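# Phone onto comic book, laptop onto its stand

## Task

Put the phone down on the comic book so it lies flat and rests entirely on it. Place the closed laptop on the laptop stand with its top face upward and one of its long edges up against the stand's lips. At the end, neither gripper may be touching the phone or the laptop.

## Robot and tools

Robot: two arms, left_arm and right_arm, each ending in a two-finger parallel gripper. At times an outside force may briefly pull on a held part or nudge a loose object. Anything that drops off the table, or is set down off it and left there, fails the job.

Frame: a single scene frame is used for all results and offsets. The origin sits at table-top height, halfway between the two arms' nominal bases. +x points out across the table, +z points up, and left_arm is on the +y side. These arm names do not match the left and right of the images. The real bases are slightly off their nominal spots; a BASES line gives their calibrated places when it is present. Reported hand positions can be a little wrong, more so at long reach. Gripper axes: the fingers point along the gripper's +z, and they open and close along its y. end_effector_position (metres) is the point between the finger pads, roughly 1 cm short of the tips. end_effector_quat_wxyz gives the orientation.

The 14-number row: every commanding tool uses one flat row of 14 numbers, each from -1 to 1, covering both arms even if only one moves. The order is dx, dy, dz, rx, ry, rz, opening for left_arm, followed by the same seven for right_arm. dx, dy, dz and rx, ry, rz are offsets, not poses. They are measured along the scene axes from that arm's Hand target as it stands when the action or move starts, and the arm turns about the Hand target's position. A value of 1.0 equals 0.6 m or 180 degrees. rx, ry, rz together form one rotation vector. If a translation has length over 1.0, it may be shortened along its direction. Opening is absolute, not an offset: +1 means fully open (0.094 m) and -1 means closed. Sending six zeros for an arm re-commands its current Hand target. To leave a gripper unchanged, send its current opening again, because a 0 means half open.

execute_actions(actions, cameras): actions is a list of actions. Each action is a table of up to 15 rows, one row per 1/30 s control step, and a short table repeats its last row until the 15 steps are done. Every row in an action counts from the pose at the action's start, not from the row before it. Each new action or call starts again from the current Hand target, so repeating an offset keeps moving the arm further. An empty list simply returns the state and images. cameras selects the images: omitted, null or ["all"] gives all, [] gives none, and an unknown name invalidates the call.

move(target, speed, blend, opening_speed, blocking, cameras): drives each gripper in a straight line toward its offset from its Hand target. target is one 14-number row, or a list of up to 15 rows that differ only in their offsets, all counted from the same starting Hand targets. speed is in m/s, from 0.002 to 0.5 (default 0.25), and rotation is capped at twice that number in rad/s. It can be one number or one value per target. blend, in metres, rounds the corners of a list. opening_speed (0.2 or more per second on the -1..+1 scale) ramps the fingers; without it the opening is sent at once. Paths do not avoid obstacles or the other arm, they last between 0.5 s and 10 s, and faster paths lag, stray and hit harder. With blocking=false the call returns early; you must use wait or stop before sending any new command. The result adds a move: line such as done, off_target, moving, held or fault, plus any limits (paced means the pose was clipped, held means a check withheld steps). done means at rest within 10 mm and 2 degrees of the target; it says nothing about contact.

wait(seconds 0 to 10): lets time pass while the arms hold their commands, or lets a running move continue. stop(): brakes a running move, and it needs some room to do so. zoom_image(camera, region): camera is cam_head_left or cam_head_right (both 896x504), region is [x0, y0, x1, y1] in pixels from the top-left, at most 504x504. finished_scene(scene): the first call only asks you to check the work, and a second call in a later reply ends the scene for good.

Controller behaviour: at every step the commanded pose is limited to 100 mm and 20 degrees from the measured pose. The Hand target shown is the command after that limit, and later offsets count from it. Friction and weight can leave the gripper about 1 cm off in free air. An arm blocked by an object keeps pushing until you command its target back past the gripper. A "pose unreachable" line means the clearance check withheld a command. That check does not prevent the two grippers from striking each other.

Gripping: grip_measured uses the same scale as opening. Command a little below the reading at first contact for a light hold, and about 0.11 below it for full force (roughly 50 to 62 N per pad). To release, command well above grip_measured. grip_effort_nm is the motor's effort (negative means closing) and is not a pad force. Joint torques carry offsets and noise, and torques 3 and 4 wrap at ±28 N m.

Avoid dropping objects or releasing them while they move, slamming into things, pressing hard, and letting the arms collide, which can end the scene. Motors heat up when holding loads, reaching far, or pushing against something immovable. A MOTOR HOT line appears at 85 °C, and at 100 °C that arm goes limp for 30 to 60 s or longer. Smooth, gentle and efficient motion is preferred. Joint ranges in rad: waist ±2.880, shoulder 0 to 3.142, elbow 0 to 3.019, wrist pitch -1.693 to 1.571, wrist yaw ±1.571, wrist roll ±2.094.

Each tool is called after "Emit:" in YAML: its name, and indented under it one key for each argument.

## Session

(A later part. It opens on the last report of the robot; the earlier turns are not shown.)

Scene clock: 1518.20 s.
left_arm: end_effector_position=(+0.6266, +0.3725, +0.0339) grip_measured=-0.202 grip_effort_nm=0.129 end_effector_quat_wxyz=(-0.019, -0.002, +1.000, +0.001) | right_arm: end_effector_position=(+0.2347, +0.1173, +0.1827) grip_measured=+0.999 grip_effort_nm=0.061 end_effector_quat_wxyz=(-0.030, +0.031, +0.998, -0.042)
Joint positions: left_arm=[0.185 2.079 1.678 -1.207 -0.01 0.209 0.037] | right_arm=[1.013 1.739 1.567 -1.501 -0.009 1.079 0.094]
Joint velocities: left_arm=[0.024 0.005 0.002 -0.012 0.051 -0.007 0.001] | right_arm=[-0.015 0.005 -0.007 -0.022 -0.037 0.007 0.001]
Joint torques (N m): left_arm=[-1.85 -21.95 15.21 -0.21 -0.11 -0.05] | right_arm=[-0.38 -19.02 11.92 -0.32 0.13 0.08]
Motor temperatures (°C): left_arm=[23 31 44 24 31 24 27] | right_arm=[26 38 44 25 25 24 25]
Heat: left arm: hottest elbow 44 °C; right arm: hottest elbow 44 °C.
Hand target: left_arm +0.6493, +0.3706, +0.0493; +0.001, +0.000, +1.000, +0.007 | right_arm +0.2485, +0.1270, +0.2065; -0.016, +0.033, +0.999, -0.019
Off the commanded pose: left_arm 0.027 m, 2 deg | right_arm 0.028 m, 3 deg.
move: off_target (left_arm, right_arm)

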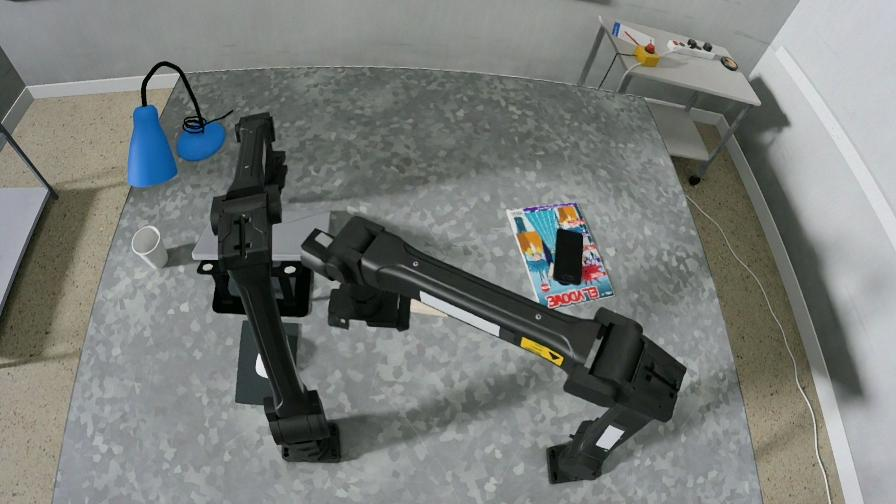

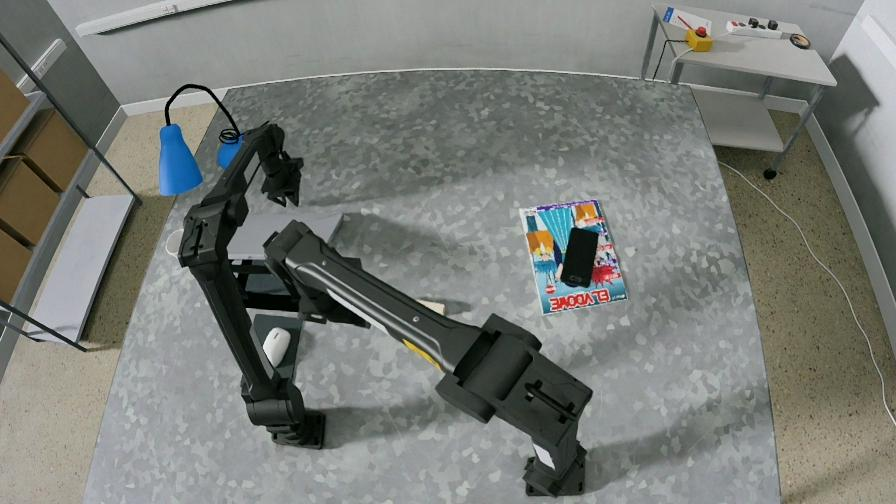

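Emit:
move:
  target: [0,0,0,0,0,0,-0.2,0.12,0.055,0.0,0.335,-0.1434,-0.3785,1]
  speed: 0.3

Emit:
zoom_image:
  camera: "cam_head_left"
  region: [180, 180, 420, 340]

Emit:
zoom_image:
  camera: "cam_head_right"
  region: [180, 180, 420, 340]

Scene clock: 1524.83 s.
left_arm: end_effector_position=(+0.6266, +0.3725, +0.0339) grip_measured=-0.202 grip_effort_nm=0.125 end_effector_quat_wxyz=(-0.019, -0.002, +1.000, +0.001) | right_arm: end_effector_position=(+0.3274, +0.1552, +0.2172) grip_measured=+0.999 grip_effort_nm=0.051 end_effector_quat_wxyz=(+0.186, +0.510, +0.691, +0.478)
Joint positions: left_arm=[0.185 2.079 1.678 -1.207 -0.01 0.209 0.037] | right_arm=[1.033 1.458 0.975 -0.062 0.415 2.075 0.094]
Joint velocities: left_arm=[-0.015 -0.005 0.002 -0.002 -0.007 -0.051 0.001] | right_arm=[-0.005 0.015 -0.007 0.007 0.022 -0.037 0]
Joint torques (N m): left_arm=[-1.44 -21.6 15.1 -0.06 -0.11 -0.01] | right_arm=[1.44 -14.1 7.47 1.96 0.25 0.16]
Motor temperatures (°C): left_arm=[23 31 44 24 30 24 27] | right_arm=[26 39 44 25 25 24 25]
Heat: left arm: hottest elbow 44 °C; right arm: hottest elbow 44 °C.
Hand target: left_arm +0.6493, +0.3706, +0.0493; +0.001, +0.000, +1.000, +0.007 | right_arm +0.3207, +0.1585, +0.2082; +0.170, +0.542, +0.676, +0.470
Off the commanded pose: left_arm 0.027 m, 2 deg | right_arm 0.014 m, 5 deg.
joint sent to its limit (right arm) — joint 6 (wrist roll), upper limit. The joint targets are off in orientation, not in position.
move: off_target (left_arm, right_arm)

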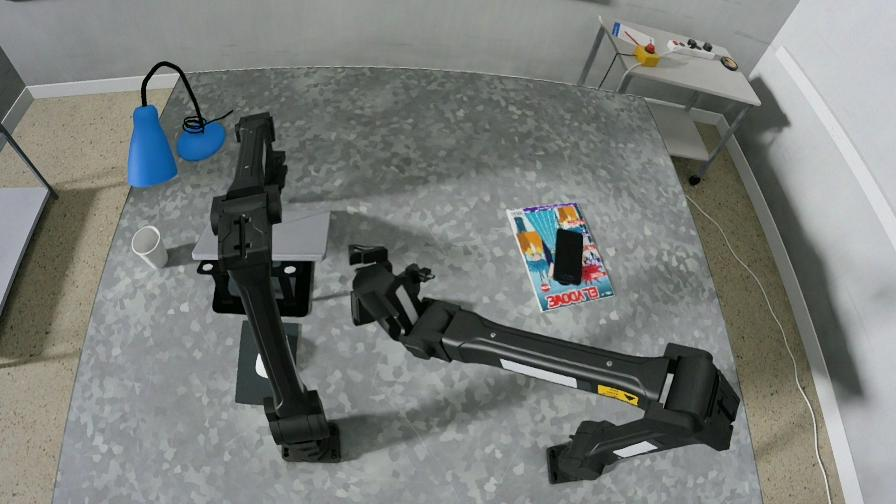

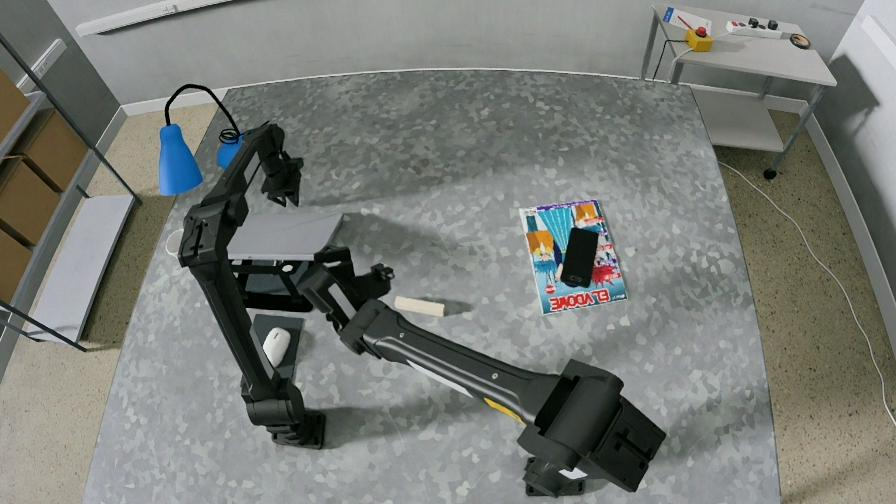

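Scaled by 2.100.

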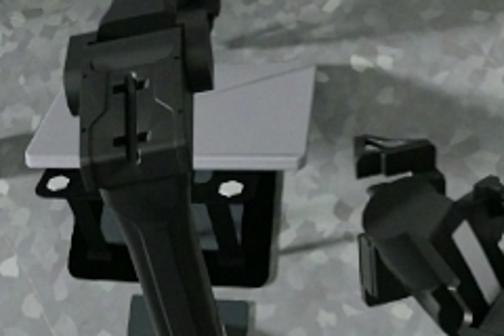

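Scaled by 2.100.

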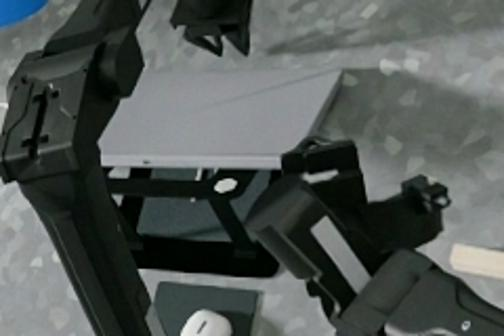

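Emit:
move:
  target:
    - [0,0,0,0,0,0,-0.2,0,0,0,-0.2956,-0.4311,0.1878,1]
    - [0,0,0,0,0,0,-0.2,0.12,-0.1,0,0.522,0.762,-0.332,1]
  speed: 0.4

Scene clock: 1563.30 s.
left_arm: end_effector_position=(+0.6266, +0.3725, +0.0339) grip_measured=-0.202 grip_effort_nm=0.125 end_effector_quat_wxyz=(-0.019, -0.002, +1.000, +0.001) | right_arm: end_effector_position=(+0.3731, +0.0897, +0.1754) grip_measured=+0.999 grip_effort_nm=0.032 end_effector_quat_wxyz=(-0.631, +0.706, -0.298, -0.119)
Joint positions: left_arm=[0.185 2.079 1.678 -1.207 -0.01 0.209 0.037] | right_arm=[0.568 1.615 0.782 0.587 -0.77 -1.157 0.094]
Joint velocities: left_arm=[-0.015 -0.015 0.007 -0.017 -0.051 -0.037 0] | right_arm=[-0.005 0.005 -0.012 -0.002 0.007 -0.022 -0.001]
Joint torques (N m): left_arm=[-2.61 -21.77 15.16 -0.17 -0.12 -0.05] | right_arm=[-0.21 -16.91 10.61 0.99 -0.19 0.12]
Motor temperatures (°C): left_arm=[23 31 44 24 30 24 27] | right_arm=[26 38 43 25 25 24 25]
Heat: left arm: hottest elbow 44 °C; right arm: hottest elbow 43 °C.
Hand target: left_arm +0.6493, +0.3706, +0.0493; +0.001, +0.000, +1.000, +0.007 | right_arm +0.3909, +0.0949, +0.2088; -0.652, +0.698, -0.278, -0.101
Off the commanded pose: left_arm 0.027 m, 2 deg | right_arm 0.039 m, 3 deg.
move: off_target (left_arm, right_arm)

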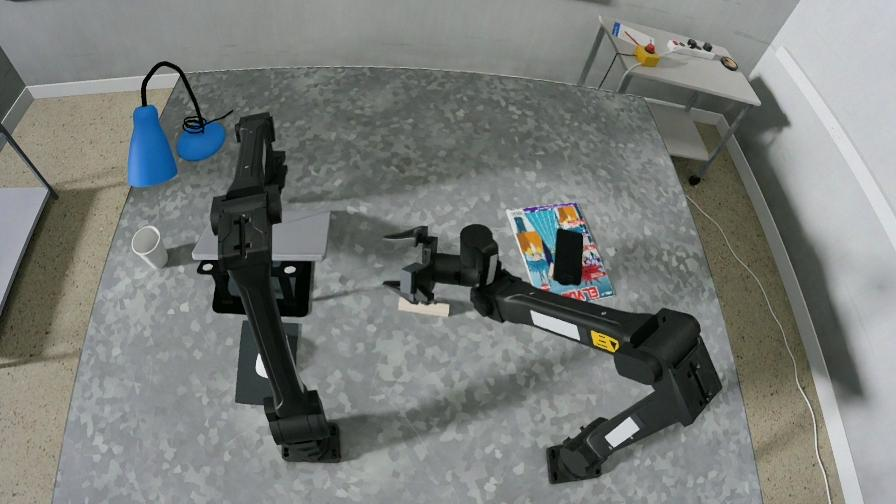

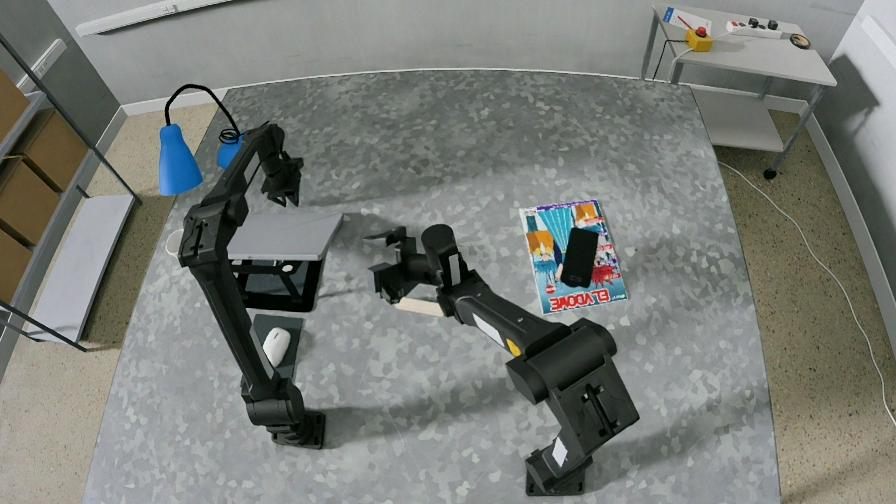

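Emit:
zoom_image:
  camera: "cam_head_left"
  region: [260, 190, 440, 320]

Emit:
zoom_image:
  camera: "cam_head_right"
  region: [230, 190, 410, 320]

Scaled by 2.800.

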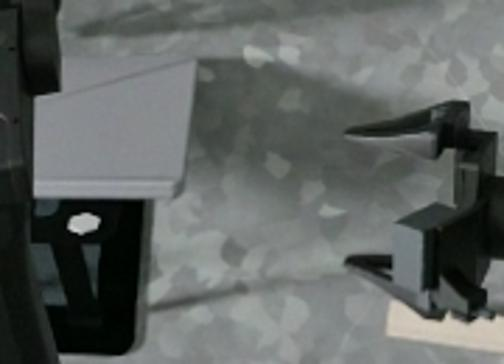

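Scaled by 2.800.

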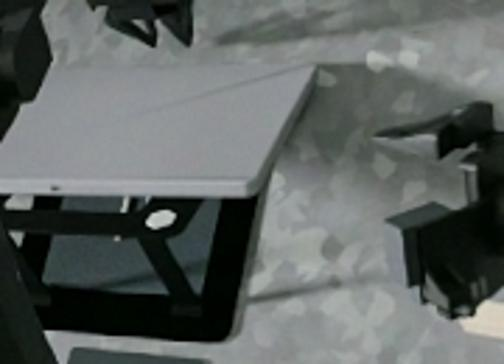

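Emit:
move:
  target: [0,0,0,0,0,0,-0.2,0.0985,0.0835,-0.123,0,0,0,1]
  speed: 0.15

Emit:
zoom_image:
  camera: "cam_head_left"
  region: [260, 190, 440, 320]

Emit:
zoom_image:
  camera: "cam_head_right"
  region: [230, 190, 410, 320]

Scene clock: 1579.73 s.
left_arm: end_effector_position=(+0.6266, +0.3725, +0.0339) grip_measured=-0.202 grip_effort_nm=0.125 end_effector_quat_wxyz=(-0.019, -0.002, +1.000, +0.001) | right_arm: end_effector_position=(+0.4375, +0.1292, +0.1261) grip_measured=+0.999 grip_effort_nm=0.032 end_effector_quat_wxyz=(-0.640, +0.702, -0.293, -0.108)
Joint positions: left_arm=[0.185 2.079 1.678 -1.207 -0.01 0.209 0.037] | right_arm=[0.568 1.879 0.97 0.693 -0.756 -1.158 0.094]
Joint velocities: left_arm=[0.005 -0.015 -0.012 -0.027 0.051 -0.051 -0.001] | right_arm=[-0.005 0.005 -0.002 -0.012 -0.007 -0.037 0]
Joint torques (N m): left_arm=[-2.49 -21.54 15.23 -0.23 -0.12 -0.07] | right_arm=[1.2 -16.79 9.84 1.98 -0.01 0.19]
Motor temperatures (°C): left_arm=[23 31 44 24 30 24 27] | right_arm=[26 38 44 25 25 24 25]
Heat: left arm: hottest elbow 44 °C; right arm: hottest elbow 44 °C.
Hand target: left_arm +0.6493, +0.3706, +0.0493; +0.001, +0.000, +1.000, +0.007 | right_arm +0.4491, +0.1437, +0.1336; -0.652, +0.698, -0.278, -0.101
Off the commanded pose: left_arm 0.027 m, 2 deg | right_arm 0.022 m, 2 deg.
move: off_target (left_arm, right_arm)

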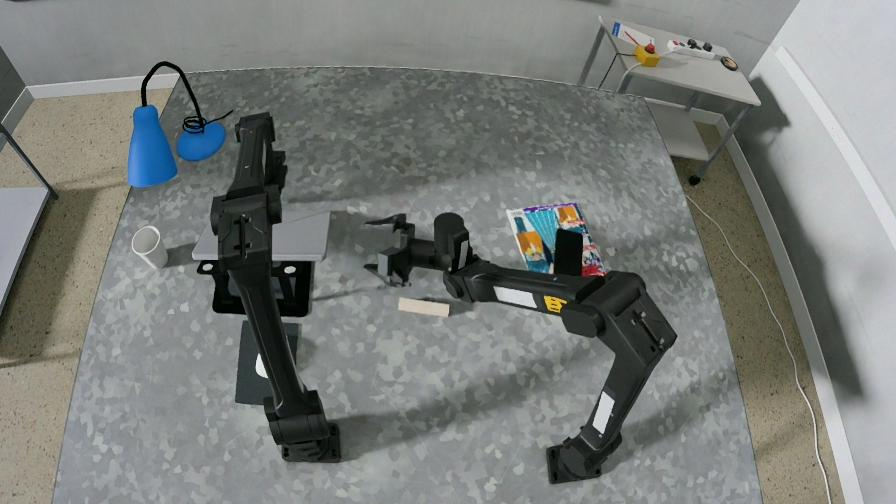

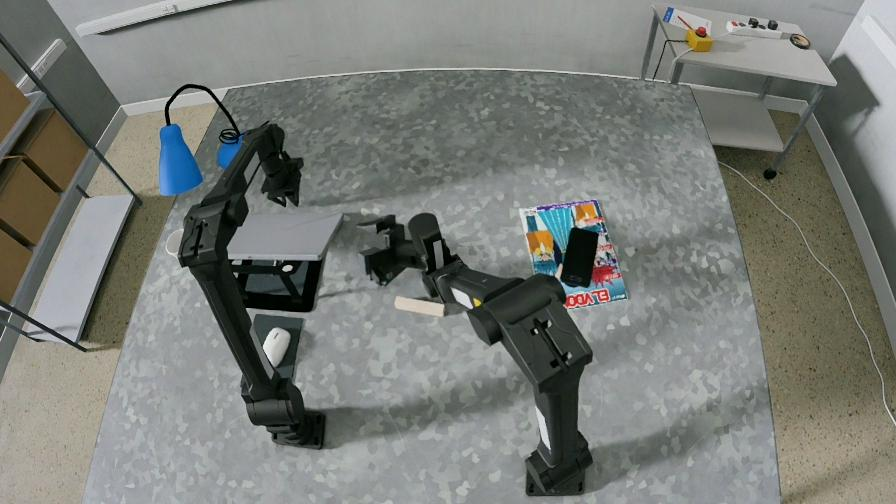

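Scaled by 2.800.

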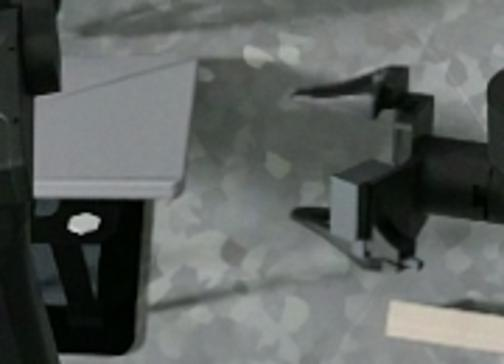

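Scaled by 2.800.

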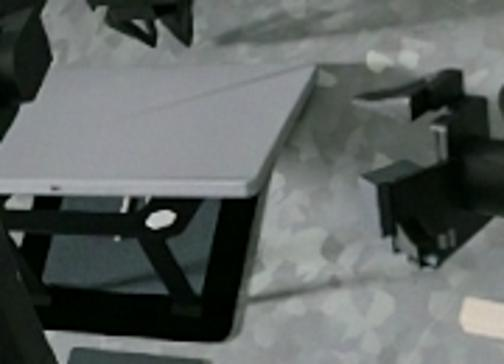

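Emit:
move:
  target: [0,0,0,0,0,0,-0.2,-0.02,0.1,-0.01,0,0,0,1]
  speed: 0.12

Emit:
zoom_image:
  camera: "cam_head_left"
  region: [260, 190, 440, 320]

Emit:
zoom_image:
  camera: "cam_head_right"
  region: [230, 190, 410, 320]

Scene clock: 1589.07 s.
left_arm: end_effector_position=(+0.6266, +0.3725, +0.0339) grip_measured=-0.202 grip_effort_nm=0.120 end_effector_quat_wxyz=(-0.019, -0.002, +1.000, +0.001) | right_arm: end_effector_position=(+0.4263, +0.1899, +0.1243) grip_measured=+0.999 grip_effort_nm=0.032 end_effector_quat_wxyz=(-0.644, +0.703, -0.284, -0.102)
Joint positions: left_arm=[0.185 2.079 1.678 -1.207 -0.01 0.209 0.037] | right_arm=[0.674 1.936 1.051 0.696 -0.656 -1.145 0.094]
Joint velocities: left_arm=[-0.005 -0.005 -0.017 -0.007 -0.022 -0.007 0] | right_arm=[0.005 -0.024 0.002 -0.002 -0.051 0.022 -0.001]
Joint torques (N m): left_arm=[-1.9 -21.66 15.34 -0.23 -0.17 -0.04] | right_arm=[0.97 -17.55 10.1 1.69 0 0.28]
Motor temperatures (°C): left_arm=[23 31 44 24 29 24 27] | right_arm=[26 38 45 25 25 24 25]
Heat: left arm: hottest elbow 44 °C; right arm: hottest elbow 45 °C.
Hand target: left_arm +0.6493, +0.3706, +0.0493; +0.001, +0.000, +1.000, +0.007 | right_arm +0.4379, +0.2039, +0.1275; -0.652, +0.698, -0.278, -0.101
Off the commanded pose: left_arm 0.027 m, 2 deg | right_arm 0.018 m, 1 deg.
move: off_target (left_arm, right_arm)

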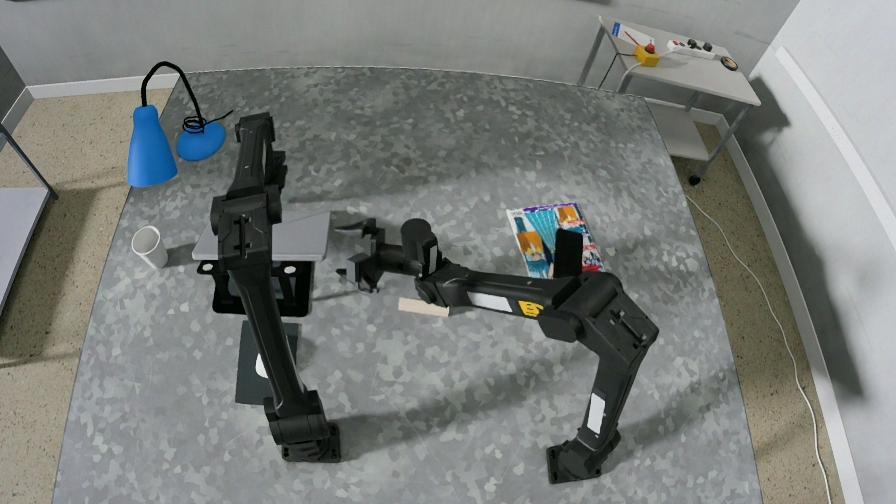

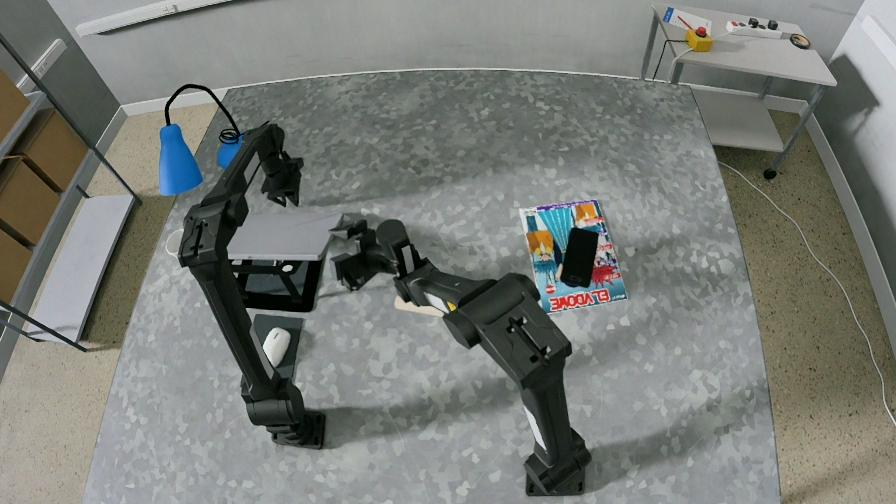

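Scaled by 2.800.

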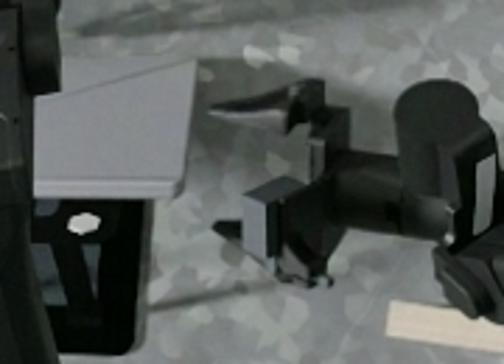

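Scaled by 2.800.

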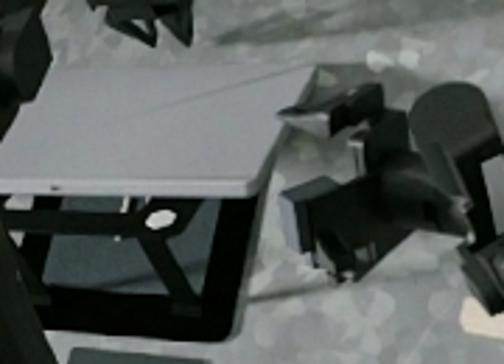

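Emit:
move:
  target: [0,0,0,0,0,0,-0.2,0.0,0.063,0,0,0,0,1]
  speed: 0.06

Emit:
zoom_image:
  camera: "cam_head_left"
  region: [260, 190, 440, 320]

Emit:
zoom_image:
  camera: "cam_head_right"
  region: [230, 190, 410, 320]

Scene clock: 1594.07 s.
left_arm: end_effector_position=(+0.6266, +0.3725, +0.0339) grip_measured=-0.202 grip_effort_nm=0.125 end_effector_quat_wxyz=(-0.019, -0.002, +1.000, +0.001) | right_arm: end_effector_position=(+0.4301, +0.2251, +0.1278) grip_measured=+0.999 grip_effort_nm=0.037 end_effector_quat_wxyz=(+0.650, -0.700, +0.281, +0.098)
Joint positions: left_arm=[0.185 2.079 1.678 -1.207 -0.01 0.209 0.037] | right_arm=[0.72 1.98 1.13 0.683 -0.606 -1.135 0.094]
Joint velocities: left_arm=[-0.024 0.005 0.002 0.027 -0.022 -0.007 0] | right_arm=[-0.005 0.005 -0.002 0.002 0.007 -0.007 0.001]
Joint torques (N m): left_arm=[-2.96 -21.66 15.13 -0.21 -0.14 -0.02] | right_arm=[1.26 -18.55 10.37 1.29 0.01 0.28]
Motor temperatures (°C): left_arm=[23 31 44 24 29 24 27] | right_arm=[26 38 45 25 25 24 25]
Heat: left arm: hottest elbow 44 °C; right arm: hottest elbow 45 °C.
Hand target: left_arm +0.6493, +0.3706, +0.0493; +0.001, +0.000, +1.000, +0.007 | right_arm +0.4383, +0.2417, +0.1271; +0.652, -0.698, +0.278, +0.101
Off the commanded pose: left_arm 0.027 m, 2 deg | right_arm 0.018 m, 1 deg.
move: off_target (left_arm, right_arm)

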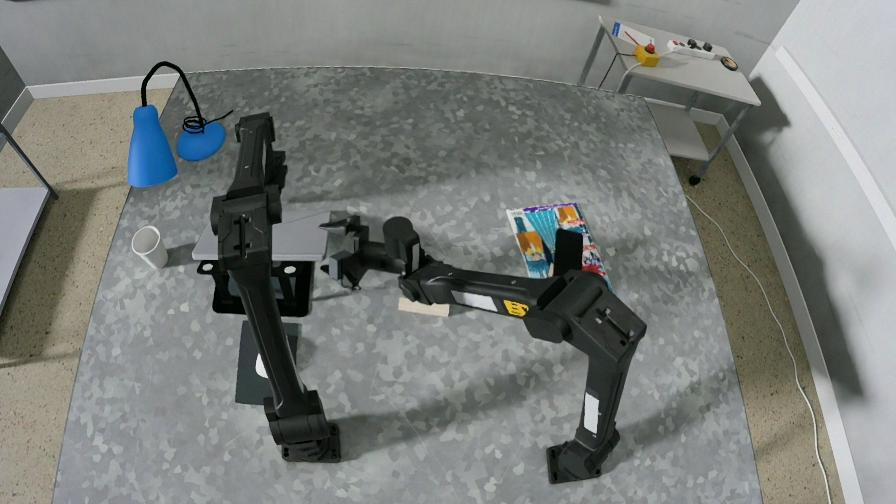

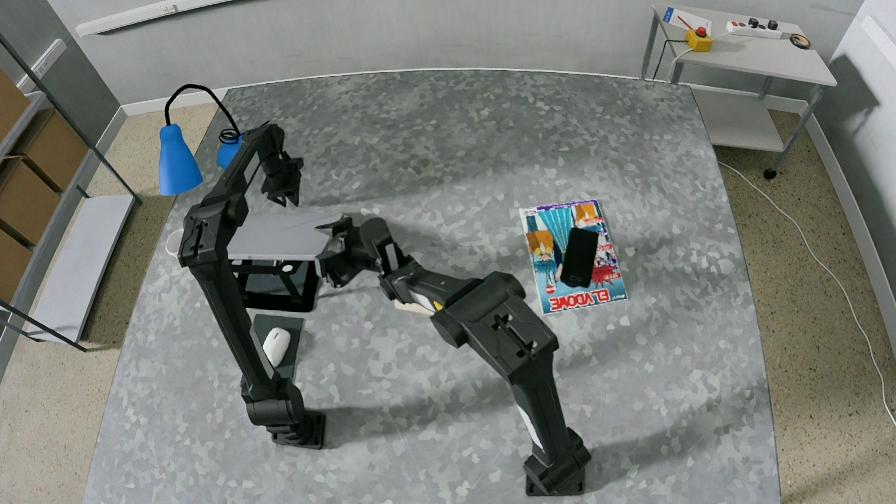

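Scaled by 2.800.

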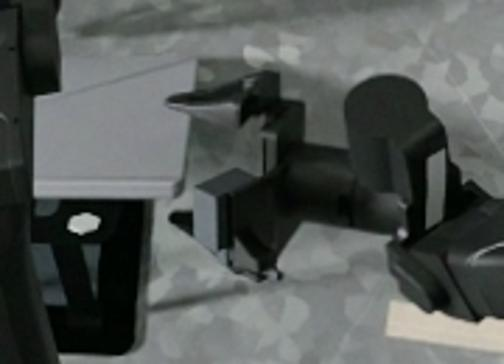

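Scaled by 2.800.

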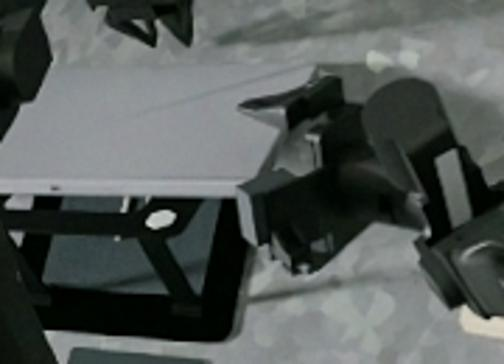

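Emit:
move:
  target: [0,0,0,0,0,0,-0.2,0.0,0.012,0,0,0,0,-0.1]
  speed: 0.06
  opening_speed: 0.6

Emit:
zoom_image:
  camera: "cam_head_left"
  region: [280, 190, 370, 290]

Emit:
zoom_image:
  camera: "cam_head_right"
  region: [280, 190, 370, 290]

Scene clock: 1599.97 s.
left_arm: end_effector_position=(+0.6266, +0.3725, +0.0339) grip_measured=-0.202 grip_effort_nm=0.120 end_effector_quat_wxyz=(-0.019, -0.002, +1.000, +0.001) | right_arm: end_effector_position=(+0.4315, +0.2315, +0.1277) grip_measured=-0.098 grip_effort_nm=-0.085 end_effector_quat_wxyz=(+0.650, -0.699, +0.282, +0.097)
Joint positions: left_arm=[0.185 2.079 1.678 -1.207 -0.01 0.209 0.037] | right_arm=[0.727 1.989 1.146 0.676 -0.597 -1.133 0.042]
Joint velocities: left_arm=[-0.005 -0.005 0.007 -0.017 -0.037 0.007 0.001] | right_arm=[-0.005 -0.015 0.002 -0.007 -0.022 0.022 -0.001]
Joint torques (N m): left_arm=[-2.55 -21.07 15.3 -0.06 -0.11 -0.05] | right_arm=[1.44 -18.9 10.59 1.16 0.01 0.28]
Motor temperatures (°C): left_arm=[23 31 44 24 29 24 27] | right_arm=[26 38 45 25 25 24 25]
Heat: left arm: hottest elbow 44 °C; right arm: hottest elbow 45 °C.
Hand target: left_arm +0.6493, +0.3706, +0.0493; +0.001, +0.000, +1.000, +0.007 | right_arm +0.4385, +0.2488, +0.1269; +0.652, -0.698, +0.279, +0.101
Off the commanded pose: left_arm 0.027 m, 2 deg | right_arm 0.019 m, 1 deg.
move: off_target (left_arm, right_arm)

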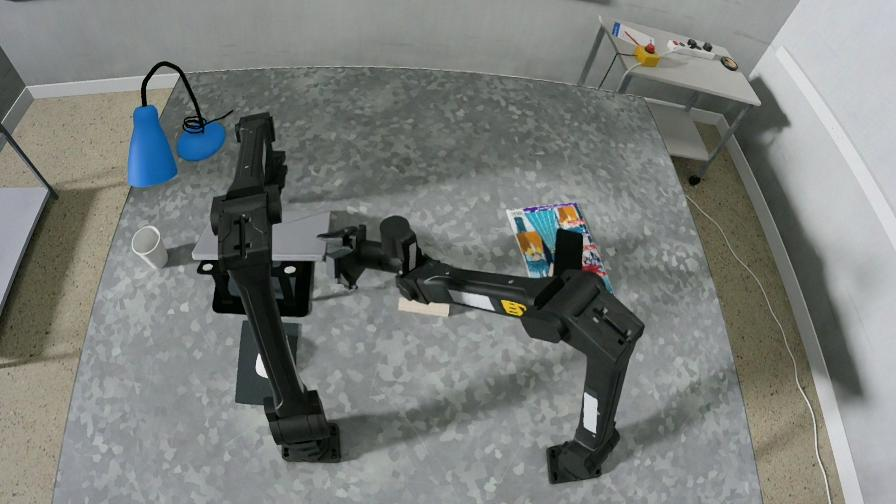

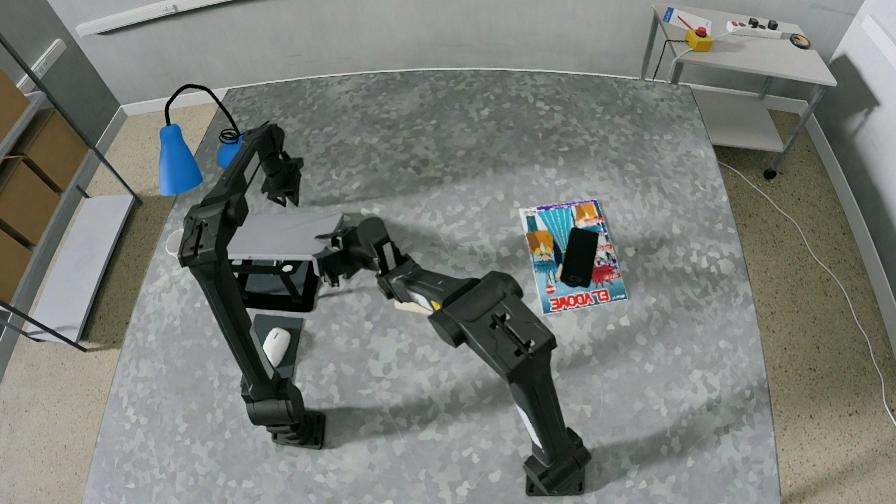

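Scaled by 5.040.

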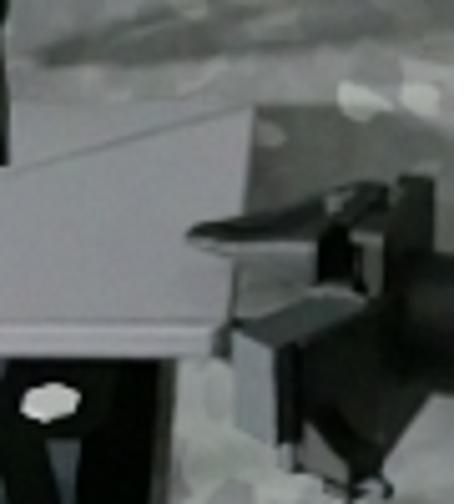

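Scaled by 5.040.

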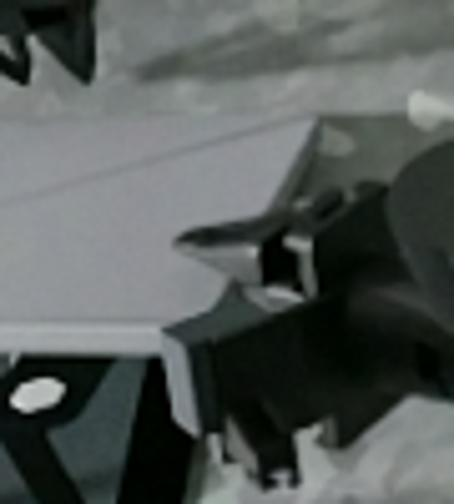

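Emit:
move:
  target: [0,0,0,0,0,0,-0.2,0.0,0.0,0,0,0,0,-0.85]
  speed: 0.06
  opening_speed: 0.3

Emit:
zoom_image:
  camera: "cam_head_left"
  region: [280, 190, 370, 290]

Emit:
zoom_image:
  camera: "cam_head_right"
  region: [280, 190, 370, 290]

Scene clock: 1605.47 s.
left_arm: end_effector_position=(+0.6266, +0.3725, +0.0339) grip_measured=-0.202 grip_effort_nm=0.120 end_effector_quat_wxyz=(-0.019, -0.002, +1.000, +0.001) | right_arm: end_effector_position=(+0.4295, +0.2326, +0.1187) grip_measured=-0.662 grip_effort_nm=-1.038 end_effector_quat_wxyz=(-0.644, +0.706, -0.278, -0.094)
Joint positions: left_arm=[0.185 2.079 1.678 -1.207 -0.01 0.209 0.037] | right_arm=[0.73 2 1.146 0.668 -0.597 -1.155 0.016]
Joint velocities: left_arm=[0.005 -0.005 -0.002 -0.002 -0.022 0.007 0] | right_arm=[-0.005 -0.005 -0.002 -0.002 0.007 -0.022 0]
Joint torques (N m): left_arm=[-2.37 -21.95 15.04 0.08 -0.12 -0.09] | right_arm=[1.2 -19.66 10.55 1.37 0.01 0.46]
Motor temperatures (°C): left_arm=[23 31 44 24 29 24 27] | right_arm=[26 38 45 25 25 24 25]
Heat: left arm: hottest elbow 44 °C; right arm: hottest elbow 45 °C.
Hand target: left_arm +0.6493, +0.3706, +0.0493; +0.001, +0.000, +1.000, +0.007 | right_arm +0.4383, +0.2489, +0.1270; -0.652, +0.698, -0.278, -0.101
Off the commanded pose: left_arm 0.027 m, 2 deg | right_arm 0.020 m, 1 deg.
move: off_target (left_arm, right_arm)

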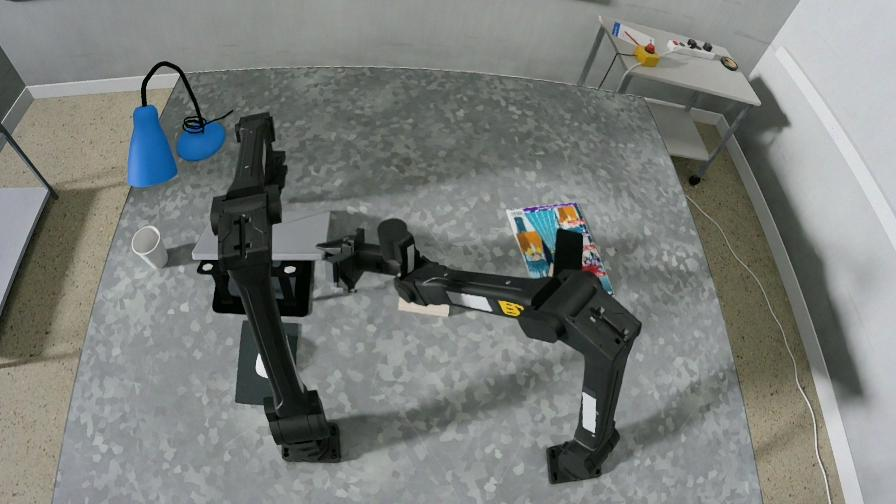

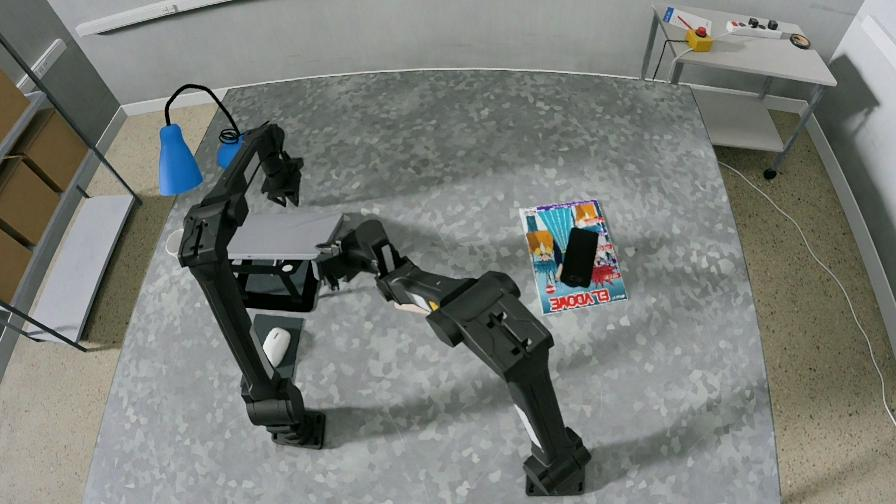

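Scaled by 5.040.

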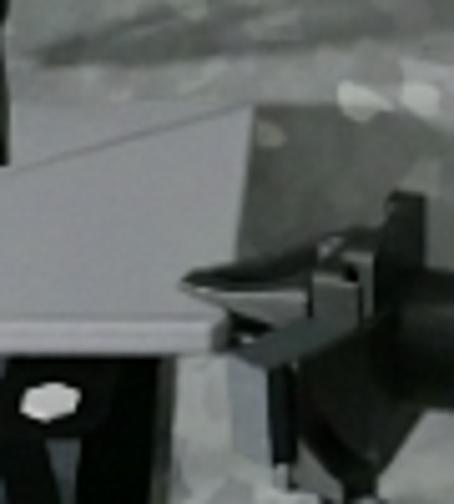

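Scaled by 5.040.

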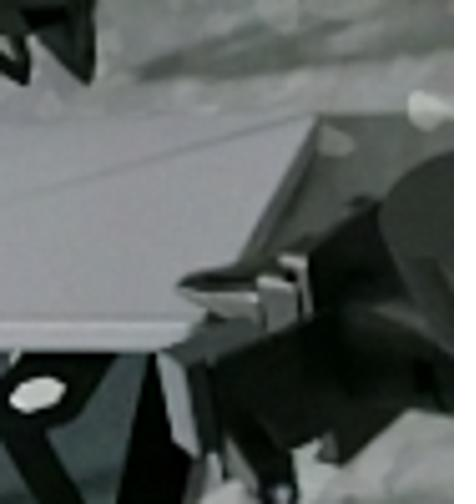

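Emit:
move:
  target: [0.02,0.15,0,0,0,0,-0.9,0.0,0.0,0,0,0,0,-0.95]
  speed: 0.1

Emit:
zoom_image:
  camera: "cam_head_left"
  region: [180, 110, 350, 280]

Emit:
zoom_image:
  camera: "cam_head_right"
  region: [180, 110, 350, 280]

Scene clock: 1610.30 s.
left_arm: end_effector_position=(+0.6437, +0.4485, +0.0345) grip_measured=-0.898 grip_effort_nm=-0.081 end_effector_quat_wxyz=(-0.017, -0.001, +1.000, +0.000) | right_arm: end_effector_position=(+0.4295, +0.2326, +0.1187) grip_measured=-0.662 grip_effort_nm=-1.043 end_effector_quat_wxyz=(-0.644, +0.706, -0.278, -0.094)
Joint positions: left_arm=[0.294 2.171 1.84 -1.272 -0.011 0.321 0.005] | right_arm=[0.73 2 1.146 0.668 -0.597 -1.155 0.016]
Joint velocities: left_arm=[0.015 -0.005 -0.012 -0.027 0.007 0.037 0] | right_arm=[0.005 0.005 -0.012 -0.017 -0.007 0.007 -0.001]
Joint torques (N m): left_arm=[-0.67 -22.18 15.99 -0.16 -0.11 0.11] | right_arm=[1.14 -19.66 10.54 1.36 0.01 0.47]
Motor temperatures (°C): left_arm=[23 31 45 24 29 24 27] | right_arm=[26 38 45 25 25 24 26]
Heat: left arm: hottest elbow 45 °C; right arm: hottest elbow 45 °C.
Hand target: left_arm +0.6625, +0.4604, +0.0483; +0.001, +0.000, +1.000, +0.007 | right_arm +0.4383, +0.2489, +0.1270; -0.652, +0.698, -0.278, -0.101
Off the commanded pose: left_arm 0.026 m, 2 deg | right_arm 0.020 m, 1 deg.
move: off_target (left_arm, right_arm)

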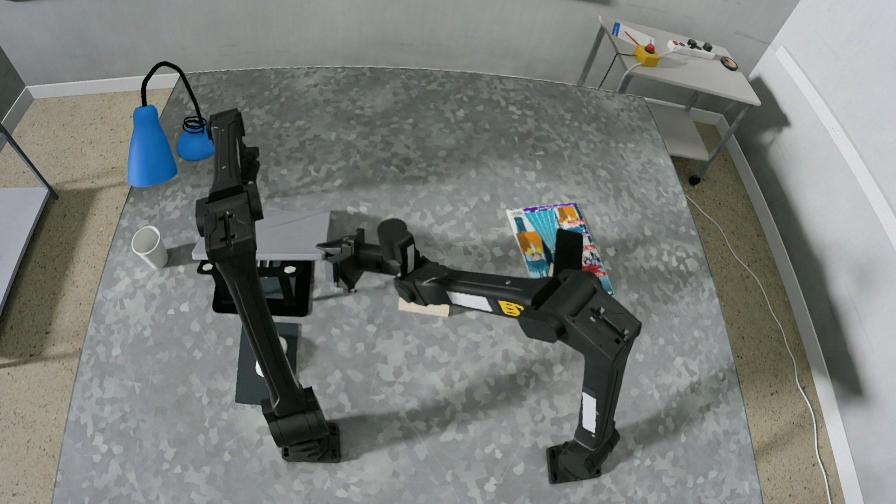

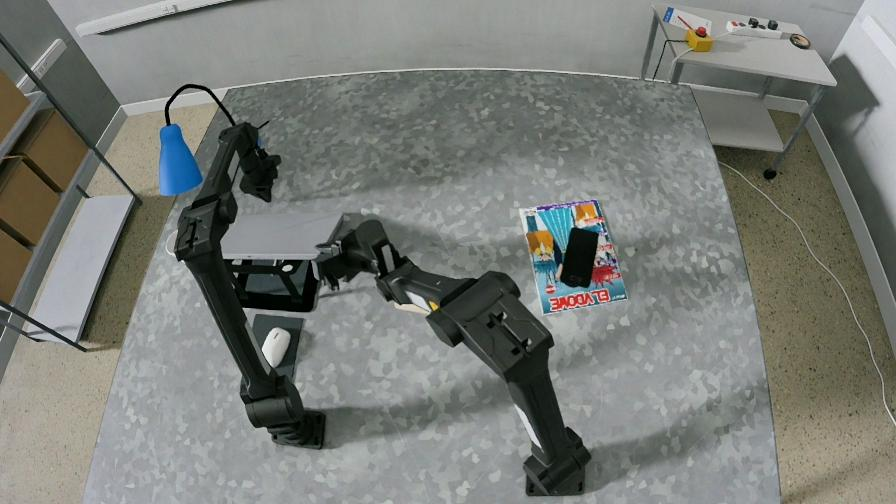

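Scaled by 2.965.

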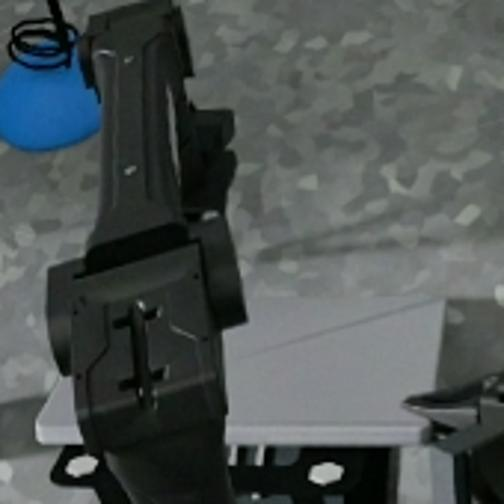

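Scaled by 2.965.

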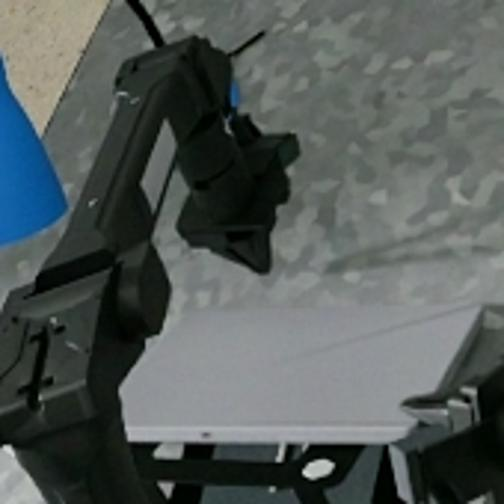

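Emit:
move:
  target: [-0.04,0.055,0,0,0,0,-0.9,0.0,0.0,0,0,0,0,-0.95]
  speed: 0.08

Emit:
zoom_image:
  camera: "cam_head_right"
  region: [180, 110, 350, 280]

Scene clock: 1614.83 s.
left_arm: end_effector_position=(+0.6296, +0.4863, +0.0345) grip_measured=-0.898 grip_effort_nm=-0.081 end_effector_quat_wxyz=(-0.018, -0.002, +1.000, -0.001) | right_arm: end_effector_position=(+0.4295, +0.2326, +0.1187) grip_measured=-0.662 grip_effort_nm=-1.038 end_effector_quat_wxyz=(-0.644, +0.706, -0.278, -0.094)
Joint positions: left_arm=[0.357 2.171 1.84 -1.273 -0.011 0.381 0.005] | right_arm=[0.73 2 1.146 0.668 -0.597 -1.155 0.016]
Joint velocities: left_arm=[-0.005 -0.015 0.007 -0.002 0.051 0.022 0] | right_arm=[-0.015 -0.005 0.002 0.007 -0.066 -0.037 0]
Joint torques (N m): left_arm=[-1.14 -24 11.86 0.54 -0.07 0.17] | right_arm=[1.14 -19.78 10.52 1.37 0 0.47]
Motor temperatures (°C): left_arm=[23 31 45 24 29 24 27] | right_arm=[26 38 45 25 24 24 26]
Heat: left arm: hottest elbow 45 °C; right arm: hottest elbow 45 °C.
Hand target: left_arm +0.6388, +0.4937, +0.0480; +0.001, +0.000, +1.000, +0.007 | right_arm +0.4383, +0.2489, +0.1270; -0.652, +0.698, -0.278, -0.101
Off the commanded pose: left_arm 0.018 m, 2 deg | right_arm 0.020 m, 1 deg.
move: off_target (left_arm, right_arm)

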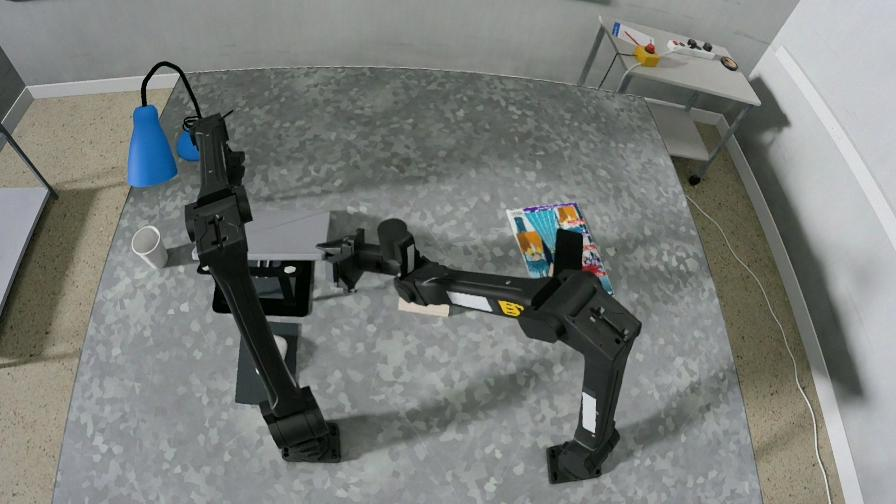

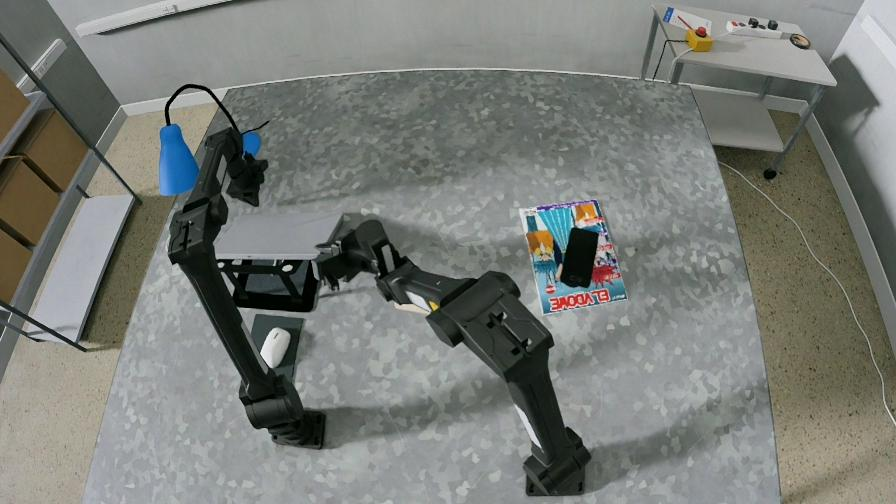

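Scaled by 2.965.

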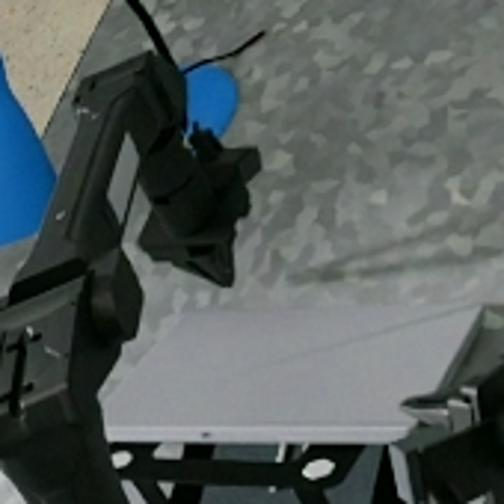

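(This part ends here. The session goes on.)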